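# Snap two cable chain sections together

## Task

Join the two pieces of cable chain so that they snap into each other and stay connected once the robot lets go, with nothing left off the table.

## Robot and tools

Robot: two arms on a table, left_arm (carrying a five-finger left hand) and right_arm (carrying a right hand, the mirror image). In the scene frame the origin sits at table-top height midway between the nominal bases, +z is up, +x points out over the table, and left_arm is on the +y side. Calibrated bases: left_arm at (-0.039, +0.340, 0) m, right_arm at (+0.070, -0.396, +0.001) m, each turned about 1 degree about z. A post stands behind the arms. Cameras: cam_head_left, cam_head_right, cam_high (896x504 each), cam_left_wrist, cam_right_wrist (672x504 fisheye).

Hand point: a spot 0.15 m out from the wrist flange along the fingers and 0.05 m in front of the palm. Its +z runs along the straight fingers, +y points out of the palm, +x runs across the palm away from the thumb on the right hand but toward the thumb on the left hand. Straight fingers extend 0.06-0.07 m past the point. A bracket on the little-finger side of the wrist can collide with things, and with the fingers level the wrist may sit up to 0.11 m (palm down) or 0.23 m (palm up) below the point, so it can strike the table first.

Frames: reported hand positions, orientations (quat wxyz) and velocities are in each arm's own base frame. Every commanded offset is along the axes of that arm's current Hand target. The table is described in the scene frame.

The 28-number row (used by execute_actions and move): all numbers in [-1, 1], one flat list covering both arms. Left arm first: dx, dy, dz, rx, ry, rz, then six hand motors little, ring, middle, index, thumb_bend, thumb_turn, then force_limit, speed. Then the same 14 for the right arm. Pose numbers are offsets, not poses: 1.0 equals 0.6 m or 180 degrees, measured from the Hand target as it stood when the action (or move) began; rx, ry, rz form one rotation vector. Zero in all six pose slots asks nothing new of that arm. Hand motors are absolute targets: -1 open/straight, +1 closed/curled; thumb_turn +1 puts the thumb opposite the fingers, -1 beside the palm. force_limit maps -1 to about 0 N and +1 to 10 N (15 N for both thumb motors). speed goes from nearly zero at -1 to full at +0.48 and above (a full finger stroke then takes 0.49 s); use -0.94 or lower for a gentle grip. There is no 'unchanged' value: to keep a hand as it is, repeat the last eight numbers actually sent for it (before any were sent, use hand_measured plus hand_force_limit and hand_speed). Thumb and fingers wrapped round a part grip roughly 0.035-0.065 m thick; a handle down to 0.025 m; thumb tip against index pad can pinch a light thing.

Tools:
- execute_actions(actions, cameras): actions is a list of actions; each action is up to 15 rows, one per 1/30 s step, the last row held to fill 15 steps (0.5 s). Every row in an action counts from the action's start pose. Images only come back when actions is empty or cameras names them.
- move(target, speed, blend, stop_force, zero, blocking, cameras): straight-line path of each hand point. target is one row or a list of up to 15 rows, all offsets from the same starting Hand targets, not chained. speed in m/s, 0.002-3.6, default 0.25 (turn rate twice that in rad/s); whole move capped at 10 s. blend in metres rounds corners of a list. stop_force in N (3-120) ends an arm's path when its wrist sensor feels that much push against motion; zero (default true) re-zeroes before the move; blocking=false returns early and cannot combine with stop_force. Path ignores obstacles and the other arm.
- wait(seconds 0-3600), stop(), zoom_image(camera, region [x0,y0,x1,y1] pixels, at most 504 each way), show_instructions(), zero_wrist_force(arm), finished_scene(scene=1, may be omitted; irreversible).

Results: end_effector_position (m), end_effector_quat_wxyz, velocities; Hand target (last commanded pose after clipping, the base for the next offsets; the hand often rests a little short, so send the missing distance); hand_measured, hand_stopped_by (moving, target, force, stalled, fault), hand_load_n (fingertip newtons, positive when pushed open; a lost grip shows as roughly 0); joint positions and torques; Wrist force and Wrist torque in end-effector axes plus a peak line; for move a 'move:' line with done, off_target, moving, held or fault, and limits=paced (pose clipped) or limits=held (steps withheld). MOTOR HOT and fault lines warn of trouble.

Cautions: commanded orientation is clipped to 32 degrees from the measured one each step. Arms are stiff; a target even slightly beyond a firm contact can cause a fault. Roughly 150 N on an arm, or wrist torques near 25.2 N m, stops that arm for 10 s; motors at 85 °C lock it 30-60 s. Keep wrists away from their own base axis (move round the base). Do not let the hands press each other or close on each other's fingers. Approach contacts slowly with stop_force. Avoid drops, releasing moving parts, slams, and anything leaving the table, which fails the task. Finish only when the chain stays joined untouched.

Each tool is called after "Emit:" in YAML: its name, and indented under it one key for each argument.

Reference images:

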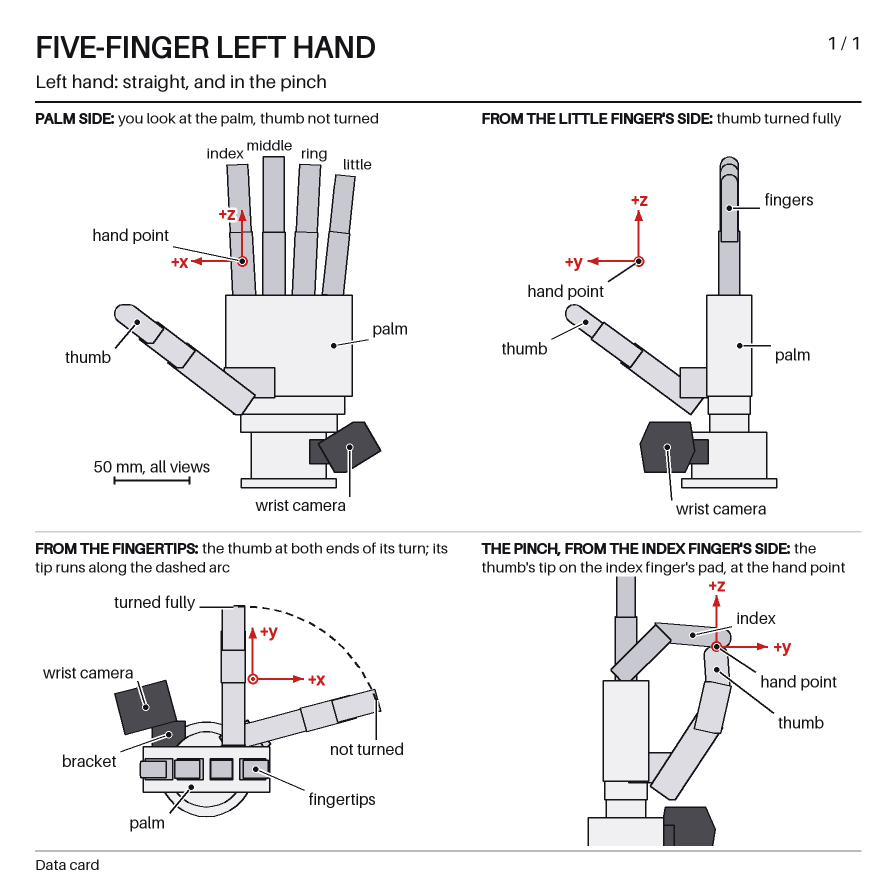

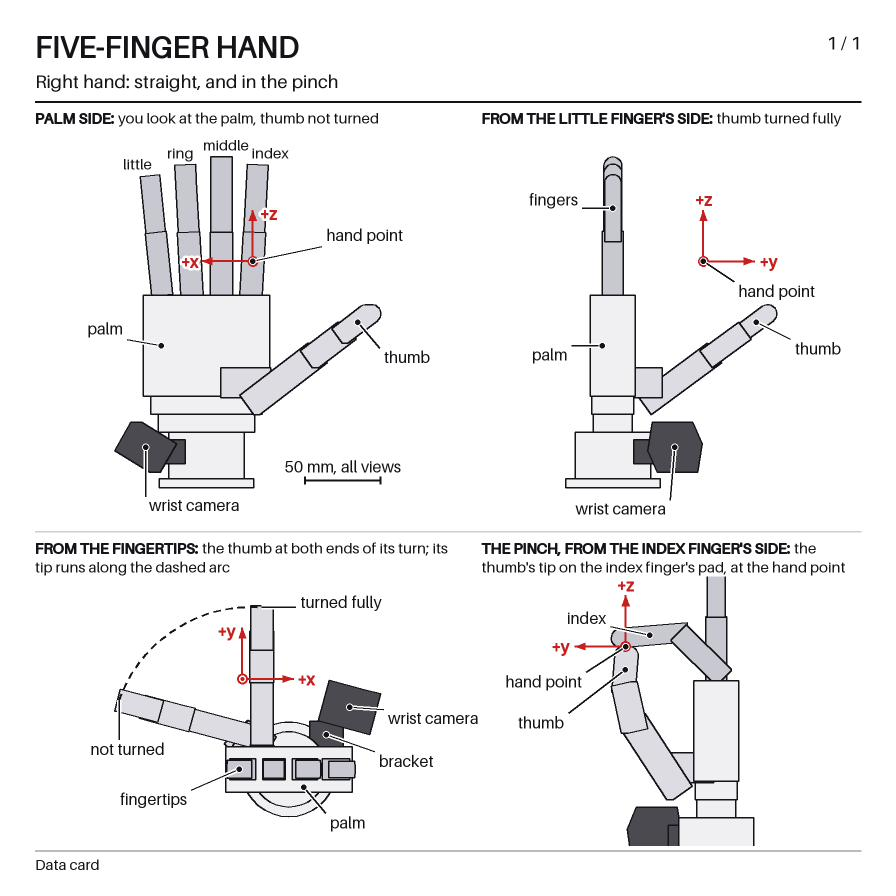

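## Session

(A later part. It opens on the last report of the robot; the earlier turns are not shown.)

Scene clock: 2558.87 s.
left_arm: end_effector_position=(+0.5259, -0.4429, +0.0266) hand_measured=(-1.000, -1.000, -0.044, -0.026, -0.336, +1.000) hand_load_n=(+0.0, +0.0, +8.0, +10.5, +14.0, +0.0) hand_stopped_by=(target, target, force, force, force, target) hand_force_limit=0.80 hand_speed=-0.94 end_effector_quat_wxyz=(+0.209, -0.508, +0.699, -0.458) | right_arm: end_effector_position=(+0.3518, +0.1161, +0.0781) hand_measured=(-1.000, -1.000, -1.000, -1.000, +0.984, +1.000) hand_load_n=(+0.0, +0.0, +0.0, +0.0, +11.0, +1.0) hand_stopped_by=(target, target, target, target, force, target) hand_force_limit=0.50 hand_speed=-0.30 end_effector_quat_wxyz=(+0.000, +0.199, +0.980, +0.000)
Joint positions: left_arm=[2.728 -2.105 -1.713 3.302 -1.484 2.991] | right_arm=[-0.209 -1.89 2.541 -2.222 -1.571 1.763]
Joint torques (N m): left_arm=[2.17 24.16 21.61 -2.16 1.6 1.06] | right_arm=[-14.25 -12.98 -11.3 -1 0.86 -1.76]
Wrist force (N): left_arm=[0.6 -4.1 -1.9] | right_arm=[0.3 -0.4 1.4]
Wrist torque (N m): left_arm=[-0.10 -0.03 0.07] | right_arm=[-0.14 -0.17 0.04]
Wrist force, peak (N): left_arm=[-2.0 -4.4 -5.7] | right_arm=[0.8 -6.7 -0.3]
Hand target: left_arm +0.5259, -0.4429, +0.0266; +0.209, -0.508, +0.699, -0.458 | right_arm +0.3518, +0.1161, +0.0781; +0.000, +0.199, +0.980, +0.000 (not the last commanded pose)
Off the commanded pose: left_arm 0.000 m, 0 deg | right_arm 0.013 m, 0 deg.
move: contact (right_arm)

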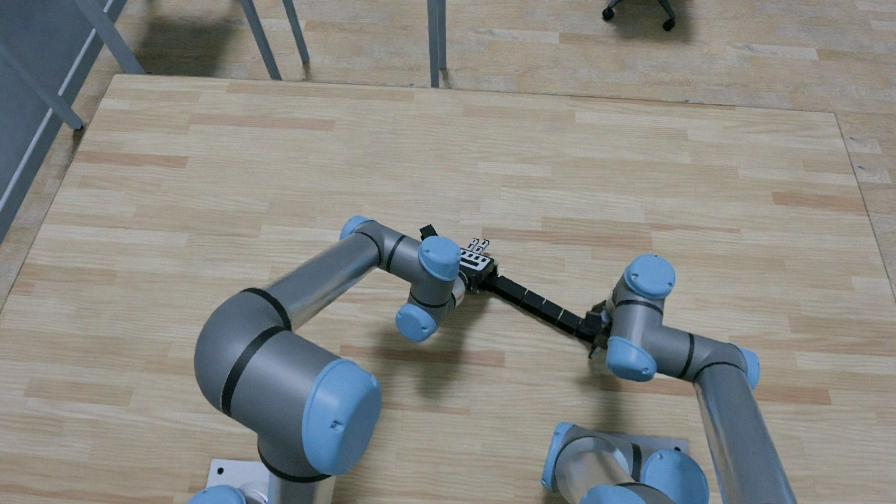

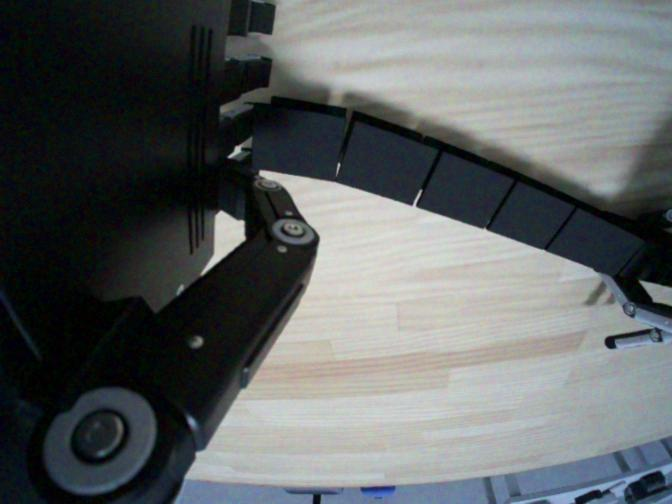

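Emit:
move:
  target: [0,0,0,0,0,0,-1,-1,0.3,0.3,-0.1,1,0.8,-0.94,0,0.03,0,0,0,0,-1,-1,-1,-1,1,1,0.5,-0.3]
  speed: 0.005
  stop_force: 15
  cameras: ["cam_high","cam_right_wrist"]

Emit:
zoom_image:
  camera: "cam_right_wrist"
  region: [200, 0, 450, 250]

Emit:
zoom_image:
  camera: "cam_high"
  region: [480, 230, 680, 340]

Emit:
zoom_image:
  camera: "cam_high"
  region: [480, 260, 530, 300]

Scene clock: 2570.83 s.
left_arm: end_effector_position=(+0.5259, -0.4429, +0.0266) hand_measured=(-1.000, -1.000, -0.044, -0.026, -0.336, +1.000) hand_load_n=(+0.0, +0.0, +9.0, +9.5, +13.0, -2.0) hand_stopped_by=(target, target, force, force, force, target) hand_force_limit=0.80 hand_speed=-0.94 end_effector_quat_wxyz=(+0.209, -0.508, +0.699, -0.458) | right_arm: end_effector_position=(+0.3532, +0.1192, +0.0781) hand_measured=(-1.000, -1.000, -1.000, -1.000, +0.984, +1.000) hand_load_n=(+0.0, +0.0, +0.0, +0.0, +10.5, +1.0) hand_stopped_by=(target, target, target, target, force, target) hand_force_limit=0.50 hand_speed=-0.30 end_effector_quat_wxyz=(+0.000, +0.199, +0.980, +0.000)
Joint positions: left_arm=[2.728 -2.105 -1.713 3.302 -1.484 2.991] | right_arm=[-0.197 -1.882 2.537 -2.225 -1.571 1.775]
Joint torques (N m): left_arm=[-10.04 34.03 5.48 -2.23 4.35 0.47] | right_arm=[-12.23 -13.34 -12.31 -2.04 3.27 -1.7]
Wrist force (N): left_arm=[-10.7 -8.2 -3.8] | right_arm=[1.1 -10.8 0.5]
Wrist torque (N m): left_arm=[-0.32 0.36 0.08] | right_arm=[-0.11 -0.15 -0.36]
Wrist force, peak (N): left_arm=[-10.4 -8.5 -4.4] | right_arm=[1.8 -15.6 -1.3]
Hand target: left_arm +0.5259, -0.4429, +0.0266; +0.209, -0.508, +0.699, -0.458 | right_arm +0.3532, +0.1192, +0.0781; +0.000, +0.199, +0.980, +0.000 (not the last commanded pose)
Off the commanded pose: left_arm 0.000 m, 0 deg | right_arm 0.015 m, 0 deg.
move: contact (right_arm)

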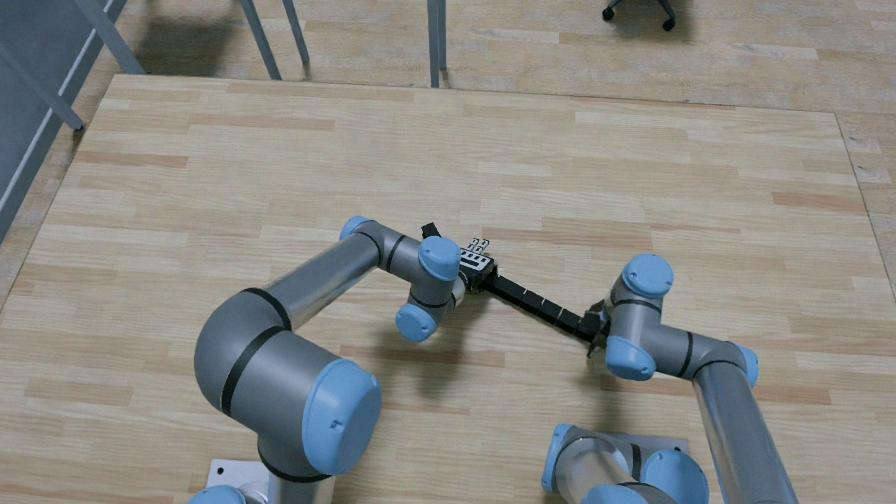

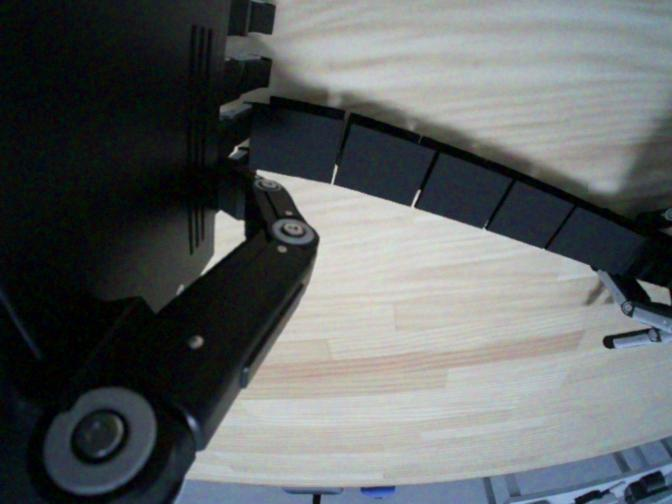

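Scaled by 2.016 from the camera's image (finer frame: 960x720).

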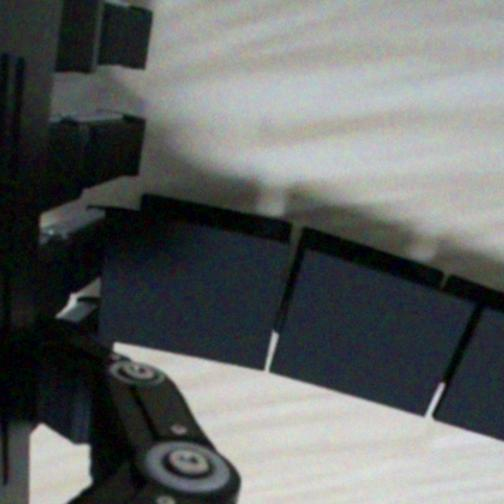

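Scaled by 2.520 from the camera's image (finer frame: 1280x720).

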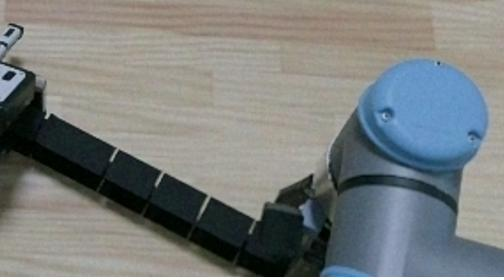

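Scaled by 10.080 from the camera's image (finer frame: 1280x720).

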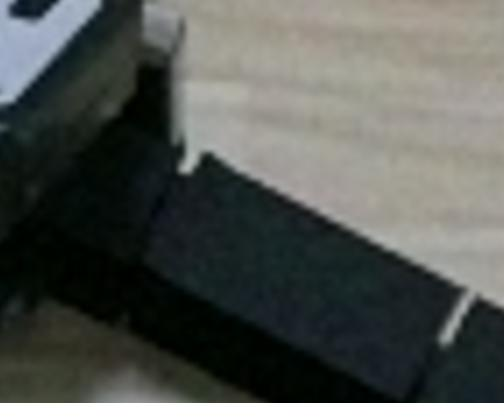

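Emit:
move:
  target: [0,0,0,0,0,0,-1,-1,0.3,0.3,-0.1,1,0.8,-0.94,0,0.03,0,0,0,0,-1,-1,-1,-1,1,1,0.5,-0.3]
  speed: 0.004
  stop_force: 15
  cameras: ["cam_high","cam_left_wrist"]

Emit:
zoom_image:
  camera: "cam_high"
  region: [480, 260, 530, 300]

Emit:
zoom_image:
  camera: "cam_left_wrist"
  region: [230, 80, 500, 350]

Scene clock: 2579.27 s.
left_arm: end_effector_position=(+0.5259, -0.4429, +0.0266) hand_measured=(-1.000, -1.000, -0.044, -0.026, -0.336, +1.000) hand_load_n=(+0.0, -0.5, +9.0, +8.0, +14.0, -2.5) hand_stopped_by=(target, target, force, force, force, target) hand_force_limit=0.80 hand_speed=-0.94 end_effector_quat_wxyz=(+0.209, -0.508, +0.699, -0.458) | right_arm: end_effector_position=(+0.3548, +0.1230, +0.0781) hand_measured=(-1.000, -1.000, -1.000, -1.000, +0.984, +1.000) hand_load_n=(+0.0, +0.0, +0.0, +0.0, +10.5, +1.0) hand_stopped_by=(target, target, target, target, force, target) hand_force_limit=0.50 hand_speed=-0.30 end_effector_quat_wxyz=(+0.000, +0.199, +0.980, +0.000)
Joint positions: left_arm=[2.728 -2.105 -1.713 3.302 -1.484 2.991] | right_arm=[-0.183 -1.873 2.531 -2.229 -1.571 1.789]
Joint torques (N m): left_arm=[-10.22 41.57 5.25 -2.07 6.42 -0.34] | right_arm=[-10.26 -12.87 -11.55 -1.79 3.1 -1.86]
Wrist force (N): left_arm=[-15.5 -4.5 -1.3] | right_arm=[0.3 -15.8 -1.6]
Wrist torque (N m): left_arm=[-0.03 0.35 0.19] | right_arm=[0.01 -0.10 -0.35]
Wrist force, peak (N): left_arm=[-18.0 -6.3 -2.9] | right_arm=[0.2 -26.0 -4.2]
Hand target: left_arm +0.5259, -0.4429, +0.0266; +0.209, -0.508, +0.699, -0.458 | right_arm +0.3548, +0.1230, +0.0781; +0.000, +0.199, +0.980, +0.000 (not the last commanded pose)
Off the commanded pose: left_arm 0.000 m, 0 deg | right_arm 0.014 m, 0 deg.
move: contact (right_arm)

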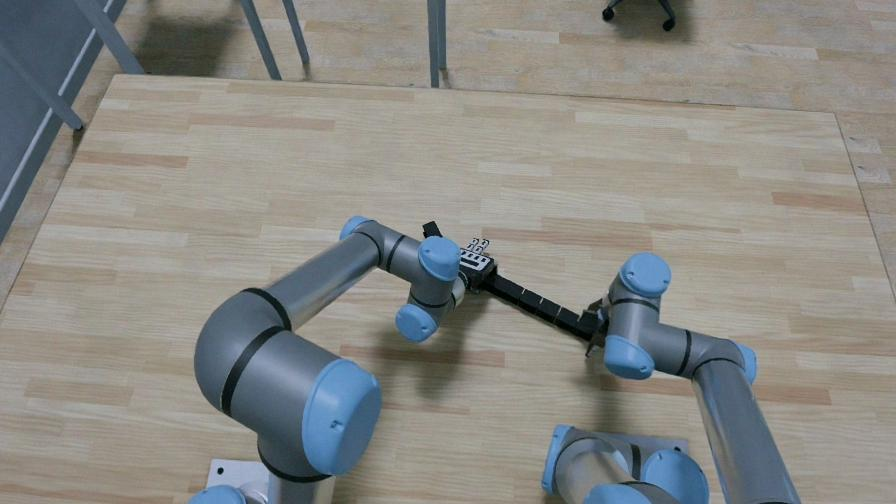

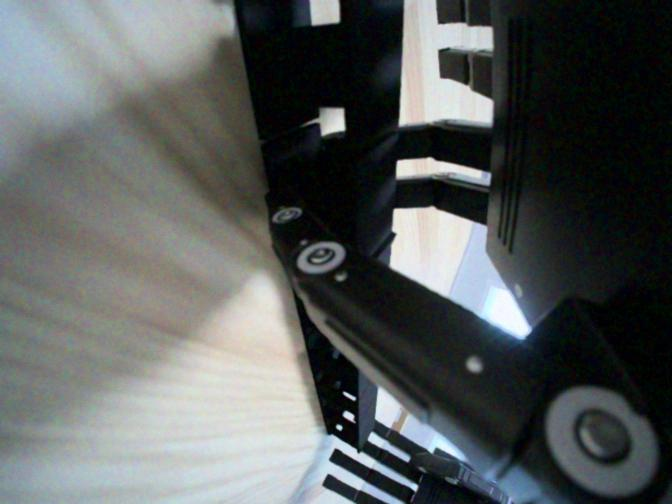

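Scaled by 10.080 from the camera's image (finer frame: 1280x720).

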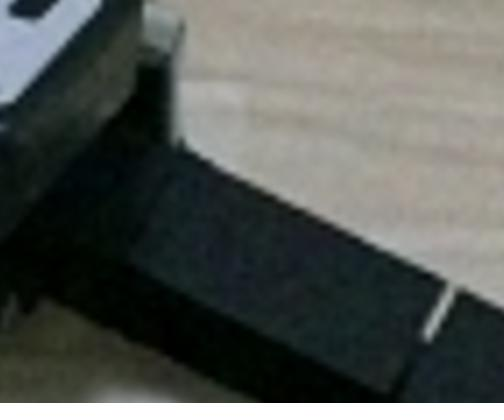

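Scaled by 1.867 from the camera's image (finer frame: 960x720).

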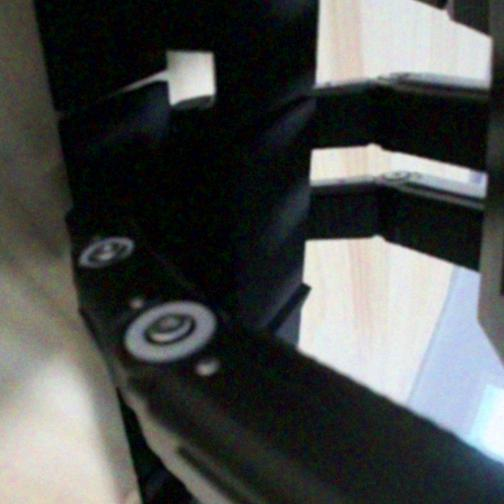

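Emit:
move:
  target: [0,0,0,0,0,0,-1,-1,0.3,0.3,-0.1,1,0.8,-0.94,0,-0.05,0,0,0,0,-1,-1,-1,-1,1,1,0.5,-0.3]
  speed: 0.02
  cameras: ["cam_high","cam_right_wrist"]

Emit:
zoom_image:
  camera: "cam_high"
  region: [480, 260, 530, 300]

Emit:
zoom_image:
  camera: "cam_right_wrist"
  region: [540, 180, 672, 320]

Scene clock: 2588.43 s.
left_arm: end_effector_position=(+0.5259, -0.4429, +0.0266) hand_measured=(-1.000, -1.000, -0.044, -0.026, -0.336, +1.000) hand_load_n=(+0.0, +0.0, +8.5, +8.0, +14.5, -2.0) hand_stopped_by=(target, target, force, force, force, target) hand_force_limit=0.80 hand_speed=-0.94 end_effector_quat_wxyz=(+0.209, -0.508, +0.699, -0.458) | right_arm: end_effector_position=(+0.3431, +0.0954, +0.0781) hand_measured=(-1.000, -1.000, -1.000, -1.000, +0.984, +1.000) hand_load_n=(+0.0, +0.0, +0.0, +0.0, +10.5, +1.0) hand_stopped_by=(target, target, target, target, force, target) hand_force_limit=0.50 hand_speed=-0.30 end_effector_quat_wxyz=(+0.000, +0.199, +0.980, +0.000)
Joint positions: left_arm=[2.728 -2.105 -1.713 3.302 -1.484 2.991] | right_arm=[-0.291 -1.938 2.567 -2.2 -1.571 1.682]
Joint torques (N m): left_arm=[-10.59 43.33 6.55 -2.03 -1.4 -0.78] | right_arm=[-13.05 -10.34 -11 -0.9 0.97 -1.68]
Wrist force (N): left_arm=[-0.4 1.3 0.7] | right_arm=[0.3 -0.5 0.7]
Wrist torque (N m): left_arm=[0.25 -0.02 0.09] | right_arm=[-0.13 -0.15 0.04]
Wrist force, peak (N): left_arm=[-16.6 -3.9 -0.5] | right_arm=[0.2 -16.0 -1.6]
Hand target: left_arm +0.5259, -0.4429, +0.0266; +0.209, -0.508, +0.699, -0.458 | right_arm +0.3431, +0.0954, +0.0781; +0.000, +0.199, +0.980, +0.000
Off the commanded pose: left_arm 0.000 m, 0 deg | right_arm 0.000 m, 0 deg.
move: done

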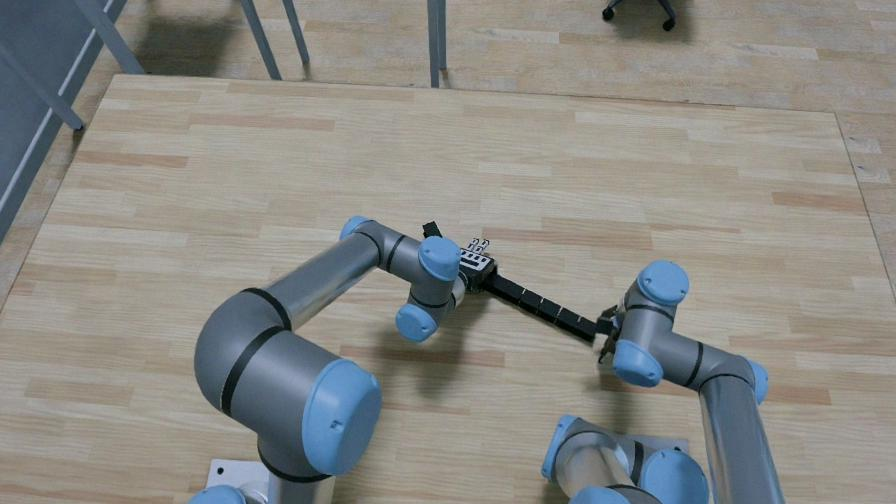

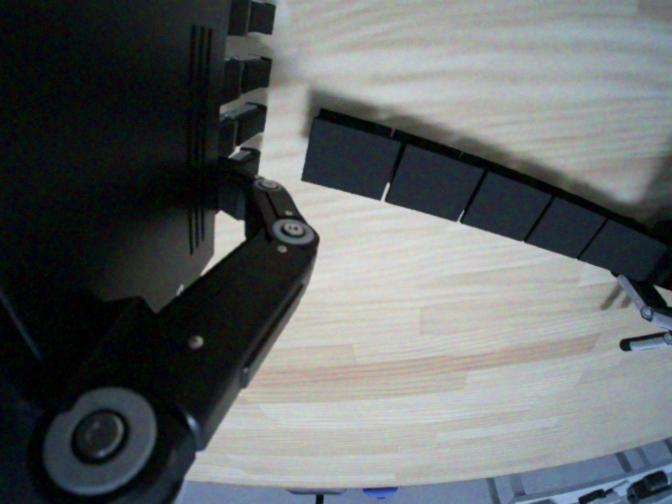

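Scaled by 10.080 from the camera's image (finer frame: 1280x720).

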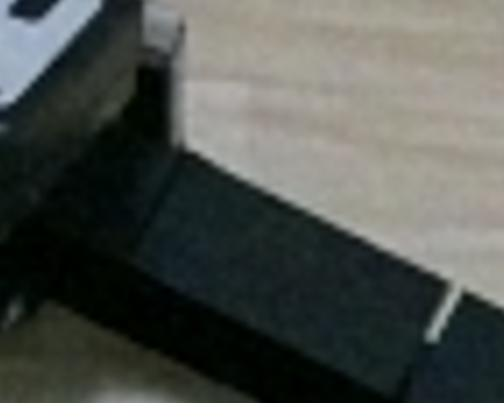

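Scaled by 3.600 from the camera's image (finer frame: 960x720).

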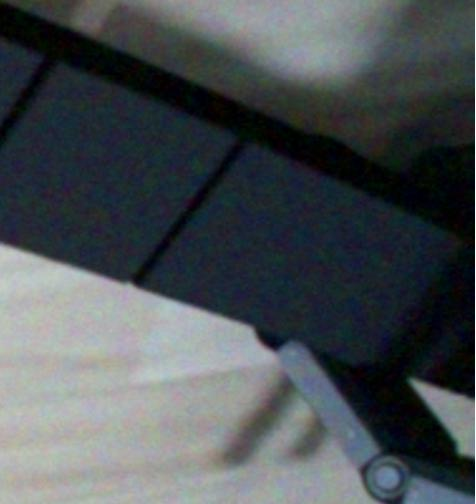

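Emit:
move:
  target: [-0.0082,-0.0013,-0.0007,0,0,0,-1,-1,0.3,0.3,-0.1,1,0.8,-0.94,0,0,-0.14,0,0,0,-1,-1,-1,-1,1,1,0.5,-0.3]
  speed: 0.05
  cameras: ["cam_high"]

Emit:
zoom_image:
  camera: "cam_high"
  region: [480, 260, 530, 300]

Emit:
zoom_image:
  camera: "cam_high"
  region: [480, 250, 620, 350]

Scene clock: 2596.33 s.
left_arm: end_effector_position=(+0.5279, -0.4383, +0.0266) hand_measured=(-1.000, -1.000, -0.044, -0.026, -0.336, +1.000) hand_load_n=(+0.0, +0.0, +8.0, +8.5, +15.0, +0.0) hand_stopped_by=(target, target, force, force, force, target) hand_force_limit=0.80 hand_speed=-0.94 end_effector_quat_wxyz=(+0.209, -0.508, +0.699, -0.458) | right_arm: end_effector_position=(+0.3431, +0.0954, +0.1620) hand_measured=(-1.000, -1.000, -1.000, -1.000, +0.984, +1.000) hand_load_n=(+0.0, +0.0, +0.0, +0.0, +10.5, +1.0) hand_stopped_by=(target, target, target, target, force, target) hand_force_limit=0.50 hand_speed=-0.30 end_effector_quat_wxyz=(+0.000, +0.199, +0.980, +0.000)
Joint positions: left_arm=[2.739 -2.103 -1.718 3.303 -1.475 2.996] | right_arm=[-0.291 -2.084 2.396 -1.883 -1.571 1.681]
Joint torques (N m): left_arm=[10.87 48.91 3.86 1.69 2.11 1.29] | right_arm=[-14.23 -9.04 -29.37 -1.4 0.76 -1.67]
Wrist force (N): left_arm=[3.1 -1.2 -0.7] | right_arm=[0.2 -0.7 0.5]
Wrist torque (N m): left_arm=[0.14 -0.01 0.06] | right_arm=[-0.17 -0.09 0.00]
Wrist force, peak (N): left_arm=[3.5 -3.3 -1.4] | right_arm=[0.4 -0.8 1.1]
Hand target: left_arm +0.5280, -0.4383, +0.0266; +0.209, -0.508, +0.699, -0.458 | right_arm +0.3431, +0.0953, +0.1621; +0.000, +0.199, +0.980, +0.000
Off the commanded pose: left_arm 0.000 m, 0 deg | right_arm 0.000 m, 0 deg.
move: done

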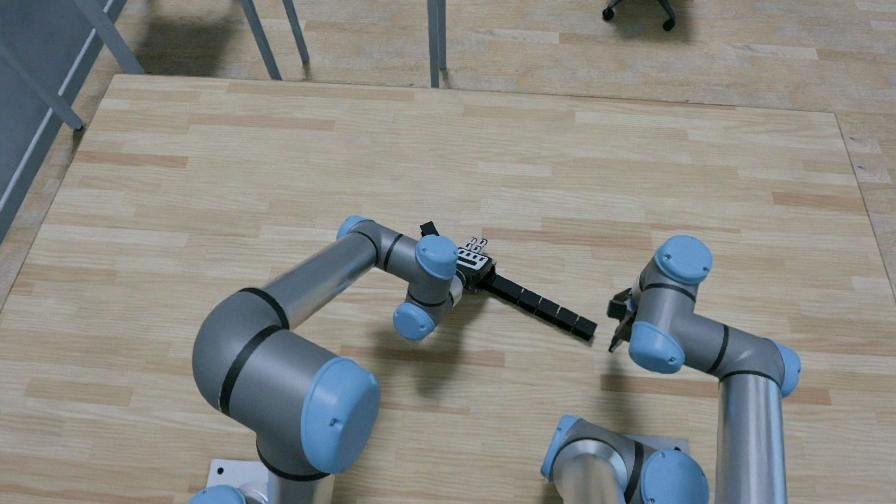

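Scaled by 10.080 from the camera's image (finer frame: 1280x720).

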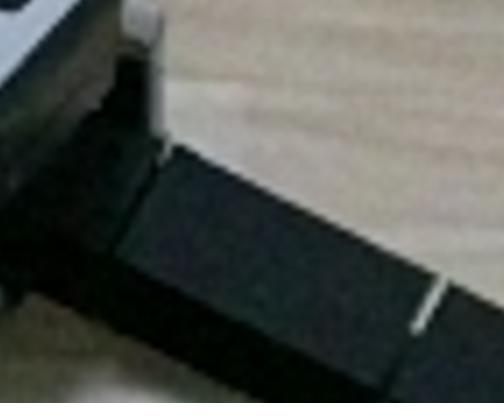

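Scaled by 3.600 from the camera's image (finer frame: 1280x720).

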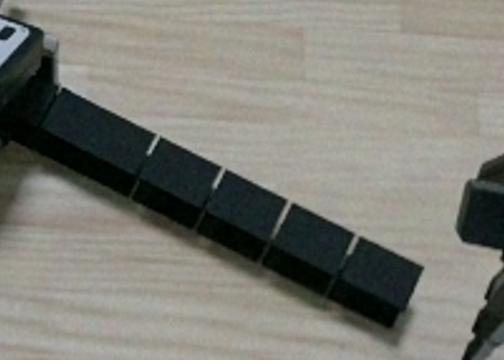

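Emit:
move:
  target: [-0.0131,-0.002,-0.0012,0,0,0,-1,-1,0.3,0.3,-0.1,1,0.8,-0.94,0,0,0,0,0,0,-1,-1,-1,-1,1,1,0.5,-0.3]
  speed: 0.02
  cameras: ["cam_high","cam_right_wrist"]

Emit:
zoom_image:
  camera: "cam_high"
  region: [480, 260, 530, 300]

Emit:
zoom_image:
  camera: "cam_right_wrist"
  region: [500, 120, 672, 292]

Scene clock: 2607.43 s.
left_arm: end_effector_position=(+0.5311, -0.4311, +0.0266) hand_measured=(-1.000, -1.000, -0.044, -0.026, -0.336, +1.000) hand_load_n=(+0.0, +0.0, +8.0, +8.5, +14.5, +0.0) hand_stopped_by=(target, target, force, force, force, target) hand_force_limit=0.80 hand_speed=-0.94 end_effector_quat_wxyz=(+0.209, -0.508, +0.699, -0.458) | right_arm: end_effector_position=(+0.3431, +0.0953, +0.1621) hand_measured=(-1.000, -1.000, -1.000, -1.000, +0.984, +1.000) hand_load_n=(+0.0, +0.0, +0.0, +0.0, +11.0, +1.0) hand_stopped_by=(target, target, target, target, force, target) hand_force_limit=0.50 hand_speed=-0.30 end_effector_quat_wxyz=(+0.000, +0.199, +0.980, +0.000)
Joint positions: left_arm=[2.755 -2.099 -1.724 3.305 -1.46 3.004] | right_arm=[-0.291 -2.085 2.396 -1.882 -1.571 1.681]
Joint torques (N m): left_arm=[11.47 49.13 6.04 1.65 1.86 1.09] | right_arm=[-14.53 -8.73 -29.21 -1.09 0.07 -1.67]
Wrist force (N): left_arm=[2.3 -0.9 -0.8] | right_arm=[0.4 -0.6 0.9]
Wrist torque (N m): left_arm=[0.13 0.05 0.03] | right_arm=[-0.18 -0.13 0.01]
Wrist force, peak (N): left_arm=[3.2 -1.4 -1.1] | right_arm=[0.3 -0.8 1.1]
Hand target: left_arm +0.5311, -0.4310, +0.0266; +0.209, -0.508, +0.699, -0.458 | right_arm +0.3431, +0.0953, +0.1621; +0.000, +0.199, +0.980, +0.000
Off the commanded pose: left_arm 0.000 m, 0 deg | right_arm 0.000 m, 0 deg.
move: done

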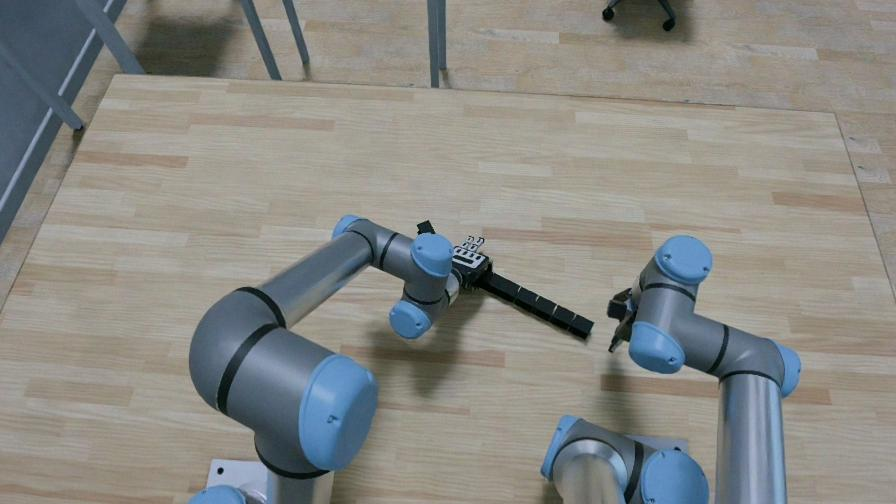

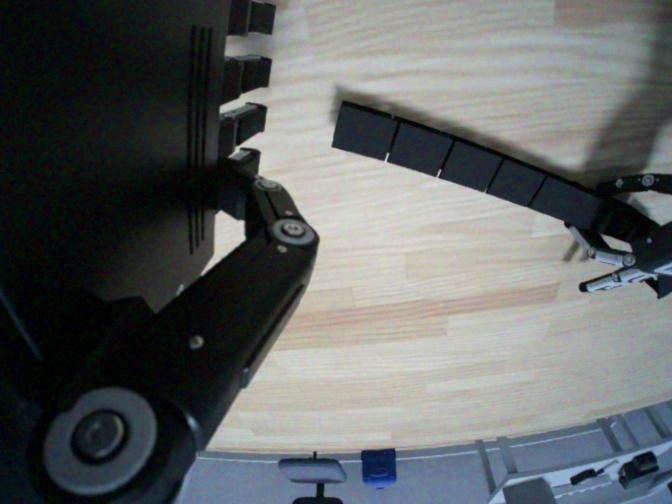

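Scaled by 10.080 from the camera's image (finer frame: 1280x720).

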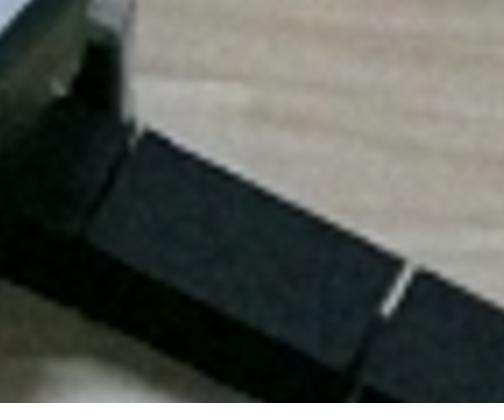

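Scaled by 2.930 from the camera's image (finer frame: 960x720).

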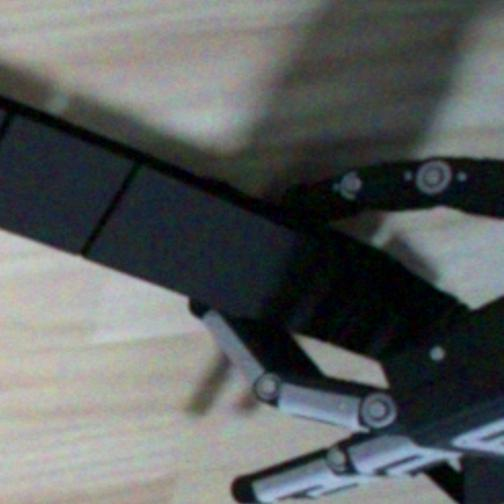

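Emit:
move:
  target: [0,0,0,0,0,0,-1,-1,-0.3,-0.3,-0.5,1,0.2,-0.6,0,0,0,0,0,0,-1,-1,-1,-1,1,1,0.5,-0.3]
  speed: 0.02
  cameras: ["cam_high","cam_left_wrist"]

Emit:
zoom_image:
  camera: "cam_high"
  region: [400, 210, 540, 310]

Scene clock: 2617.03 s.
left_arm: end_effector_position=(+0.5311, -0.4310, +0.0266) hand_measured=(-1.000, -1.000, -0.300, -0.300, -0.500, +1.000) hand_load_n=(+0.0, +0.0, +0.0, +0.0, +0.0, +0.0) hand_stopped_by=(target, target, target, target, target, target) hand_force_limit=0.20 hand_speed=-0.60 end_effector_quat_wxyz=(+0.209, -0.508, +0.699, -0.458) | right_arm: end_effector_position=(+0.3431, +0.0953, +0.1621) hand_measured=(-1.000, -1.000, -1.000, -1.000, +0.984, +1.000) hand_load_n=(+0.0, +0.0, +0.0, +0.0, +10.5, +1.0) hand_stopped_by=(target, target, target, target, force, target) hand_force_limit=0.50 hand_speed=-0.30 end_effector_quat_wxyz=(+0.000, +0.199, +0.980, +0.000)
Joint positions: left_arm=[2.756 -2.099 -1.724 3.305 -1.46 3.004] | right_arm=[-0.291 -2.085 2.396 -1.882 -1.571 1.681]
Joint torques (N m): left_arm=[6.87 49.14 8.94 1.67 2.09 0.72] | right_arm=[-14.73 -7.93 -28.97 -1.1 -0.62 -1.74]
Wrist force (N): left_arm=[-1.0 1.5 0.7] | right_arm=[0.2 -0.6 0.9]
Wrist torque (N m): left_arm=[0.21 0.24 -0.05] | right_arm=[-0.18 -0.11 0.00]
Wrist force, peak (N): left_arm=[2.6 -0.9 -0.7] | right_arm=[0.3 -0.8 1.1]
Hand target: left_arm +0.5311, -0.4310, +0.0266; +0.209, -0.508, +0.699, -0.458 | right_arm +0.3431, +0.0953, +0.1621; +0.000, +0.199, +0.980, +0.000
Off the commanded pose: left_arm 0.000 m, 0 deg | right_arm 0.000 m, 0 deg.
move: done

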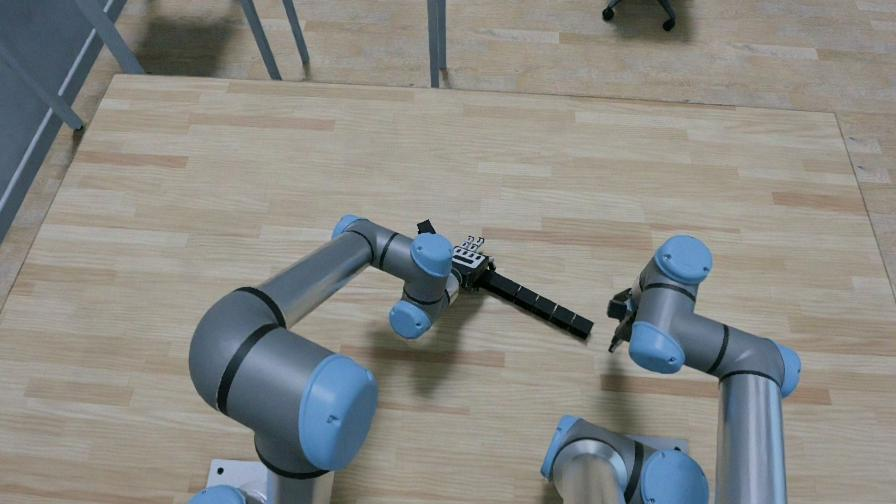

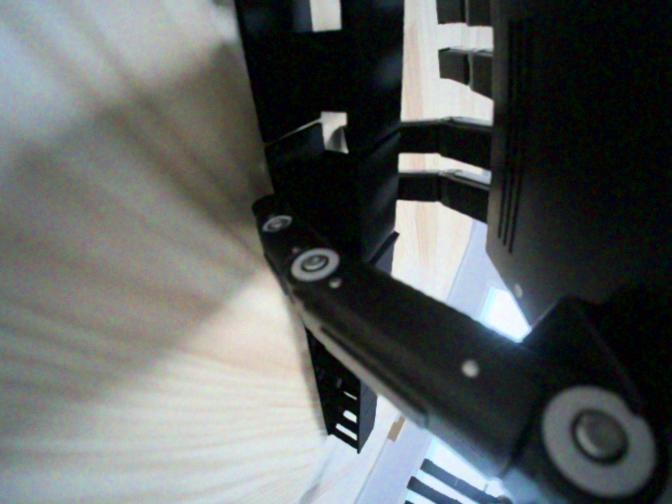

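Scaled by 3.600 from the camera's image (finer frame: 1280x720).

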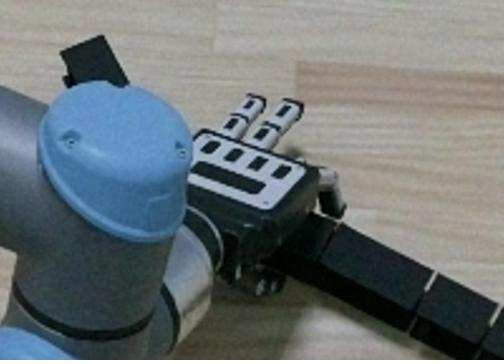

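Emit:
move:
  target:
    - [0.0116,-0.0569,-0.0328,0,0,0,-1,-1,-0.3,-0.3,-0.5,1,0.2,-0.6,0,0,0,0,0,0,-1,-1,-1,-1,1,1,0.5,-0.3]
    - [0.0406,-0.199,-0.1148,0,0,0,-1,-1,-0.3,-0.3,-0.5,1,0.2,-0.6,0,0,-0.05,0,0,0,-1,-1,-1,-1,1,1,0.5,-0.3]
  speed: [0.03,0.1]
  stop_force: 6
  cameras: ["cam_high","cam_left_wrist","cam_right_wrist"]

Emit:
zoom_image:
  camera: "cam_high"
  region: [400, 210, 540, 310]

Scene clock: 2628.70 s.
left_arm: end_effector_position=(+0.5311, -0.4311, +0.1666) hand_measured=(-1.000, -1.000, -0.300, -0.300, -0.500, +1.000) hand_load_n=(+0.0, -0.5, +0.0, +0.0, +0.0, +0.0) hand_stopped_by=(target, target, target, target, target, target) hand_force_limit=0.20 hand_speed=-0.60 end_effector_quat_wxyz=(+0.209, -0.508, +0.699, -0.458) | right_arm: end_effector_position=(+0.3431, +0.0954, +0.1921) hand_measured=(-1.000, -1.000, -1.000, -1.000, +0.984, +1.000) hand_load_n=(+0.0, +0.0, +0.0, +0.0, +11.0, +1.0) hand_stopped_by=(target, target, target, target, force, target) hand_force_limit=0.50 hand_speed=-0.30 end_effector_quat_wxyz=(+0.000, +0.199, +0.980, +0.000)
Joint positions: left_arm=[2.756 -1.935 -1.564 2.981 -1.46 3.004] | right_arm=[-0.291 -2.111 2.328 -1.788 -1.571 1.681]
Joint torques (N m): left_arm=[8.38 47.26 31 -2.02 -0.53 1.18] | right_arm=[-2.84 -8.21 -29.05 -1.16 0.03 -1.59]
Wrist force (N): left_arm=[-1.1 1.3 0.4] | right_arm=[0.2 -0.5 1.1]
Wrist torque (N m): left_arm=[0.19 0.22 -0.04] | right_arm=[-0.18 -0.13 0.00]
Wrist force, peak (N): left_arm=[-1.2 1.7 0.5] | right_arm=[0.3 -0.5 1.3]
Hand target: left_arm +0.5311, -0.4311, +0.1666; +0.209, -0.508, +0.699, -0.458 | right_arm +0.3431, +0.0953, +0.1921; +0.000, +0.199, +0.980, +0.000
Off the commanded pose: left_arm 0.000 m, 0 deg | right_arm 0.000 m, 0 deg.
move: done

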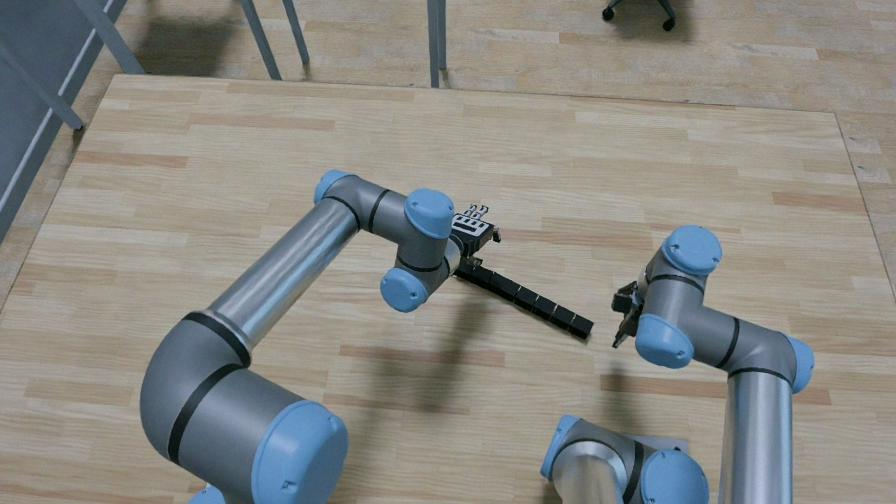

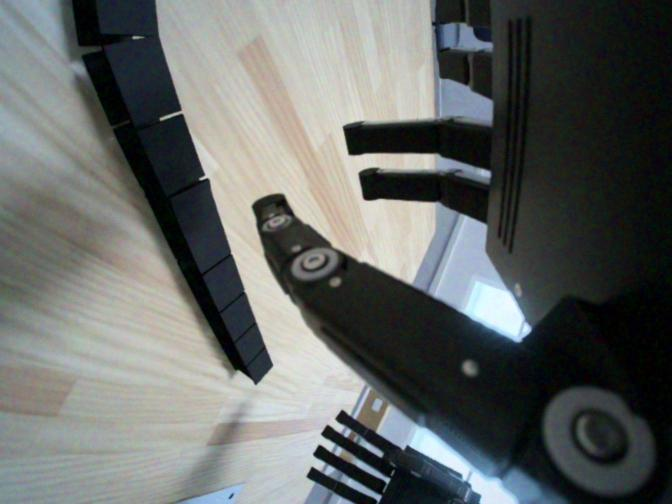

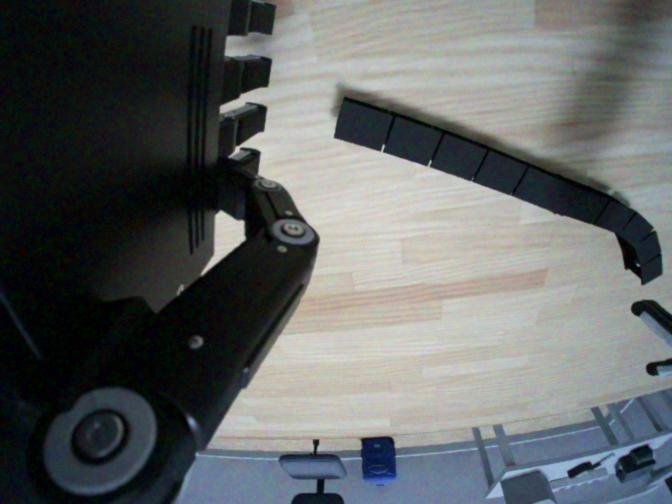

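Scaled by 3.600 from the camera's image (finer frame: 1280x720).

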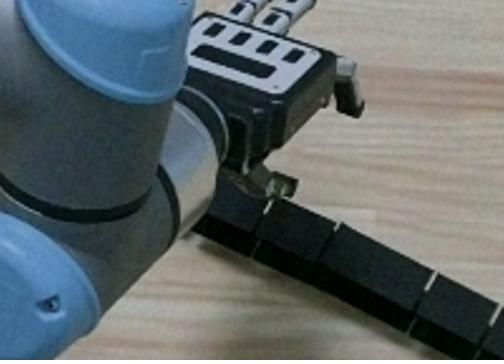

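Emit:
zoom_image:
  camera: "cam_high"
  region: [470, 255, 530, 300]

Emit:
zoom_image:
  camera: "cam_right_wrist"
  region: [500, 140, 672, 290]

Emit:
zoom_image:
  camera: "cam_left_wrist"
  region: [60, 0, 260, 200]

Scaled by 8.400 from the camera's image (finer frame: 1280x720).

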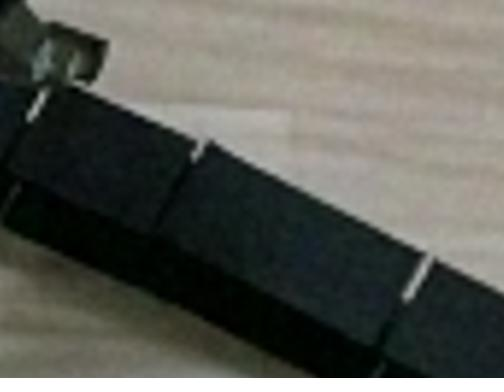

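Scaled by 2.930 from the camera's image (finer frame: 960x720).

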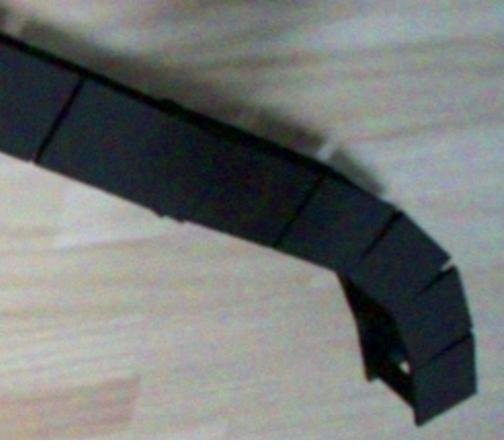

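Scaled by 2.520 from the camera's image (finer frame: 960x720).

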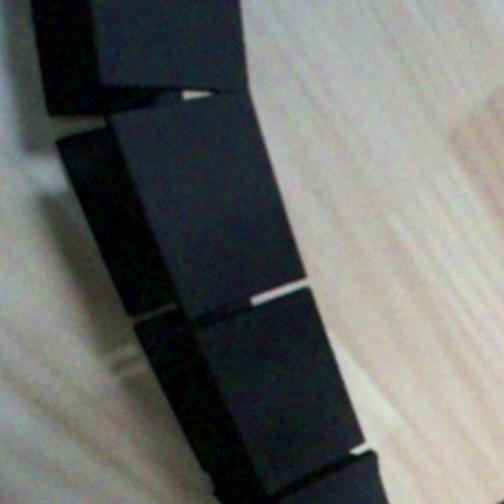

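Emit:
move:
  target:
    - [-0.029,0.1421,0.082,0,0,0,-1,-1,-0.3,-0.3,-0.5,1,0.2,-0.6,0,0,0.14,0,0,0,-1,-1,-1,-1,1,1,0.5,-0.3]
    - [-0.0406,0.199,0.1148,0,0,0,-1,-1,-0.3,-0.3,-0.5,1,0.2,-0.6,0,0,0.19,0,0,0,-1,-1,-1,-1,1,1,0.5,-0.3]
  speed: [0.1,0.04]
  stop_force: 6

Emit:
move:
  target: [0,0,0,0,0,0,-1,-1,0.3,0.3,-0.1,1,0.6,-0.9,0,0.045,0,0,0,0,-1,-1,-1,-1,1,1,0.5,-0.3]
  speed: 0.02
  cameras: ["cam_high","cam_left_wrist"]

Emit:
zoom_image:
  camera: "cam_high"
  region: [470, 255, 530, 300]

Scene clock: 2660.30 s.
left_arm: end_effector_position=(+0.5311, -0.4310, +0.0266) hand_measured=(-1.000, -1.000, -0.300, -0.300, -0.500, +1.000) hand_load_n=(+0.0, +0.0, +0.0, +0.0, +0.0, +0.0) hand_stopped_by=(target, target, target, target, target, target) hand_force_limit=0.20 hand_speed=-0.60 end_effector_quat_wxyz=(+0.209, -0.508, +0.699, -0.458) | right_arm: end_effector_position=(+0.3431, +0.0954, +0.0781) hand_measured=(-1.000, -1.000, -1.000, -1.000, +0.984, +1.000) hand_load_n=(+0.0, +0.0, +0.0, +0.0, +10.5, +1.0) hand_stopped_by=(target, target, target, target, force, target) hand_force_limit=0.50 hand_speed=-0.30 end_effector_quat_wxyz=(+0.000, +0.199, +0.980, +0.000)
Joint positions: left_arm=[2.756 -2.099 -1.724 3.305 -1.46 3.004] | right_arm=[-0.291 -1.938 2.567 -2.2 -1.571 1.681]
Joint torques (N m): left_arm=[-9.06 25.58 5.49 2.13 2.44 -1.18] | right_arm=[12.58 5.6 -11.86 -3.9 -0.58 1.52]
Wrist force (N): left_arm=[-1.0 1.4 0.4] | right_arm=[0.4 -0.5 0.9]
Wrist torque (N m): left_arm=[0.21 0.22 -0.05] | right_arm=[-0.14 -0.18 -0.10]
Wrist force, peak (N): left_arm=[-1.2 1.7 0.9] | right_arm=[0.4 -0.8 1.2]
Hand target: left_arm +0.5311, -0.4310, +0.0266; +0.209, -0.508, +0.699, -0.458 | right_arm +0.3431, +0.0954, +0.0781; +0.000, +0.199, +0.980, +0.000
Off the commanded pose: left_arm 0.000 m, 0 deg | right_arm 0.000 m, 0 deg.
move: done

Scene clock: 2662.07 s.
left_arm: end_effector_position=(+0.5311, -0.4310, +0.0266) hand_measured=(-1.000, -1.000, -0.052, -0.032, -0.340, +1.000) hand_load_n=(+0.0, +0.0, +7.5, +8.5, +12.0, +0.0) hand_stopped_by=(target, target, force, force, force, target) hand_force_limit=0.60 hand_speed=-0.90 end_effector_quat_wxyz=(+0.209, -0.508, +0.699, -0.458) | right_arm: end_effector_position=(+0.3536, +0.1201, +0.0781) hand_measured=(-1.000, -1.000, -1.000, -1.000, +0.984, +1.000) hand_load_n=(+0.0, +0.0, +0.0, +0.0, +11.0, +1.0) hand_stopped_by=(target, target, target, target, force, target) hand_force_limit=0.50 hand_speed=-0.30 end_effector_quat_wxyz=(+0.000, +0.199, +0.980, +0.000)
Joint positions: left_arm=[2.756 -2.099 -1.724 3.305 -1.46 3.004] | right_arm=[-0.193 -1.88 2.535 -2.226 -1.571 1.779]
Joint torques (N m): left_arm=[-8.71 26.61 4.67 -2.1 2.07 -1.2] | right_arm=[14.23 1.26 -25.47 -4.23 -0.7 1.52]
Wrist force (N): left_arm=[-0.6 0.9 0.1] | right_arm=[0.5 -0.6 0.8]
Wrist torque (N m): left_arm=[0.19 0.16 -0.03] | right_arm=[-0.14 -0.17 -0.14]
Wrist force, peak (N): left_arm=[0.9 -4.1 0.2] | right_arm=[0.2 -0.7 1.2]
Hand target: left_arm +0.5311, -0.4310, +0.0266; +0.209, -0.508, +0.699, -0.458 | right_arm +0.3536, +0.1202, +0.0781; +0.000, +0.199, +0.980, +0.000
Off the commanded pose: left_arm 0.000 m, 0 deg | right_arm 0.000 m, 0 deg.
move: done

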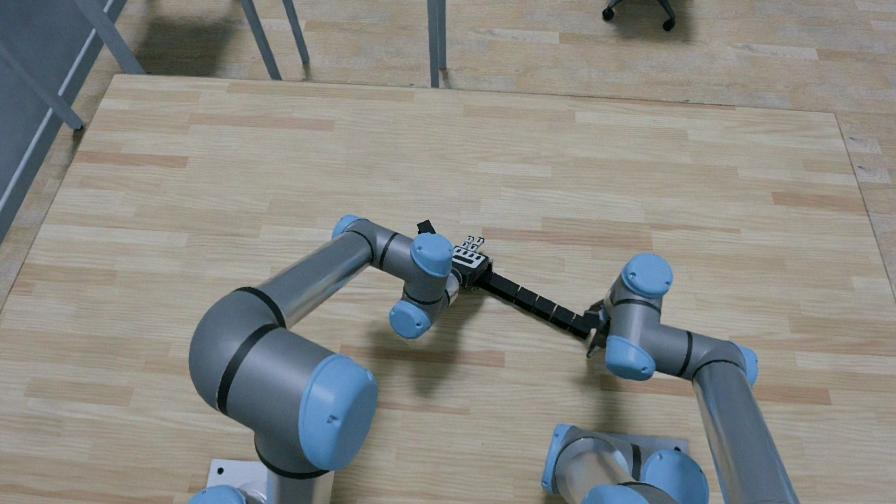

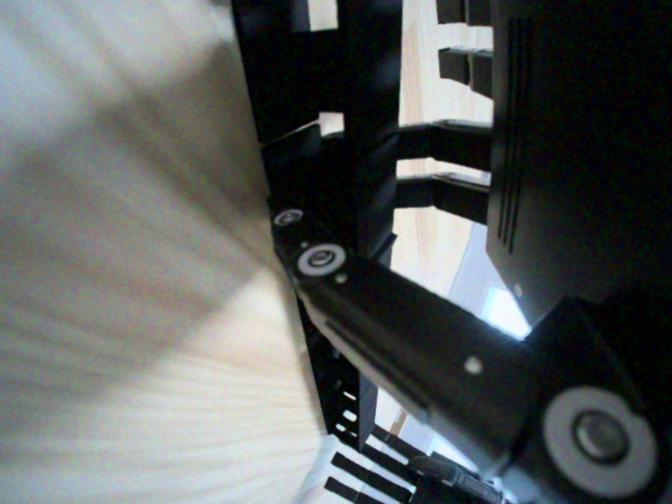

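Scaled by 8.400 from the camera's image (finer frame: 1280x720).

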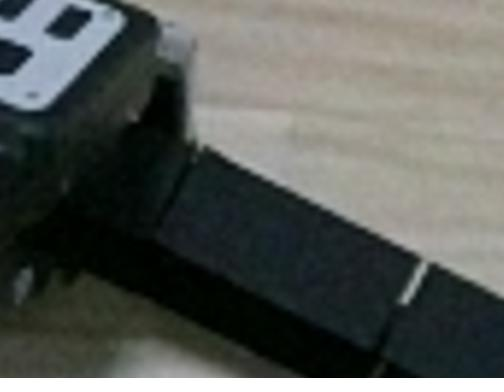

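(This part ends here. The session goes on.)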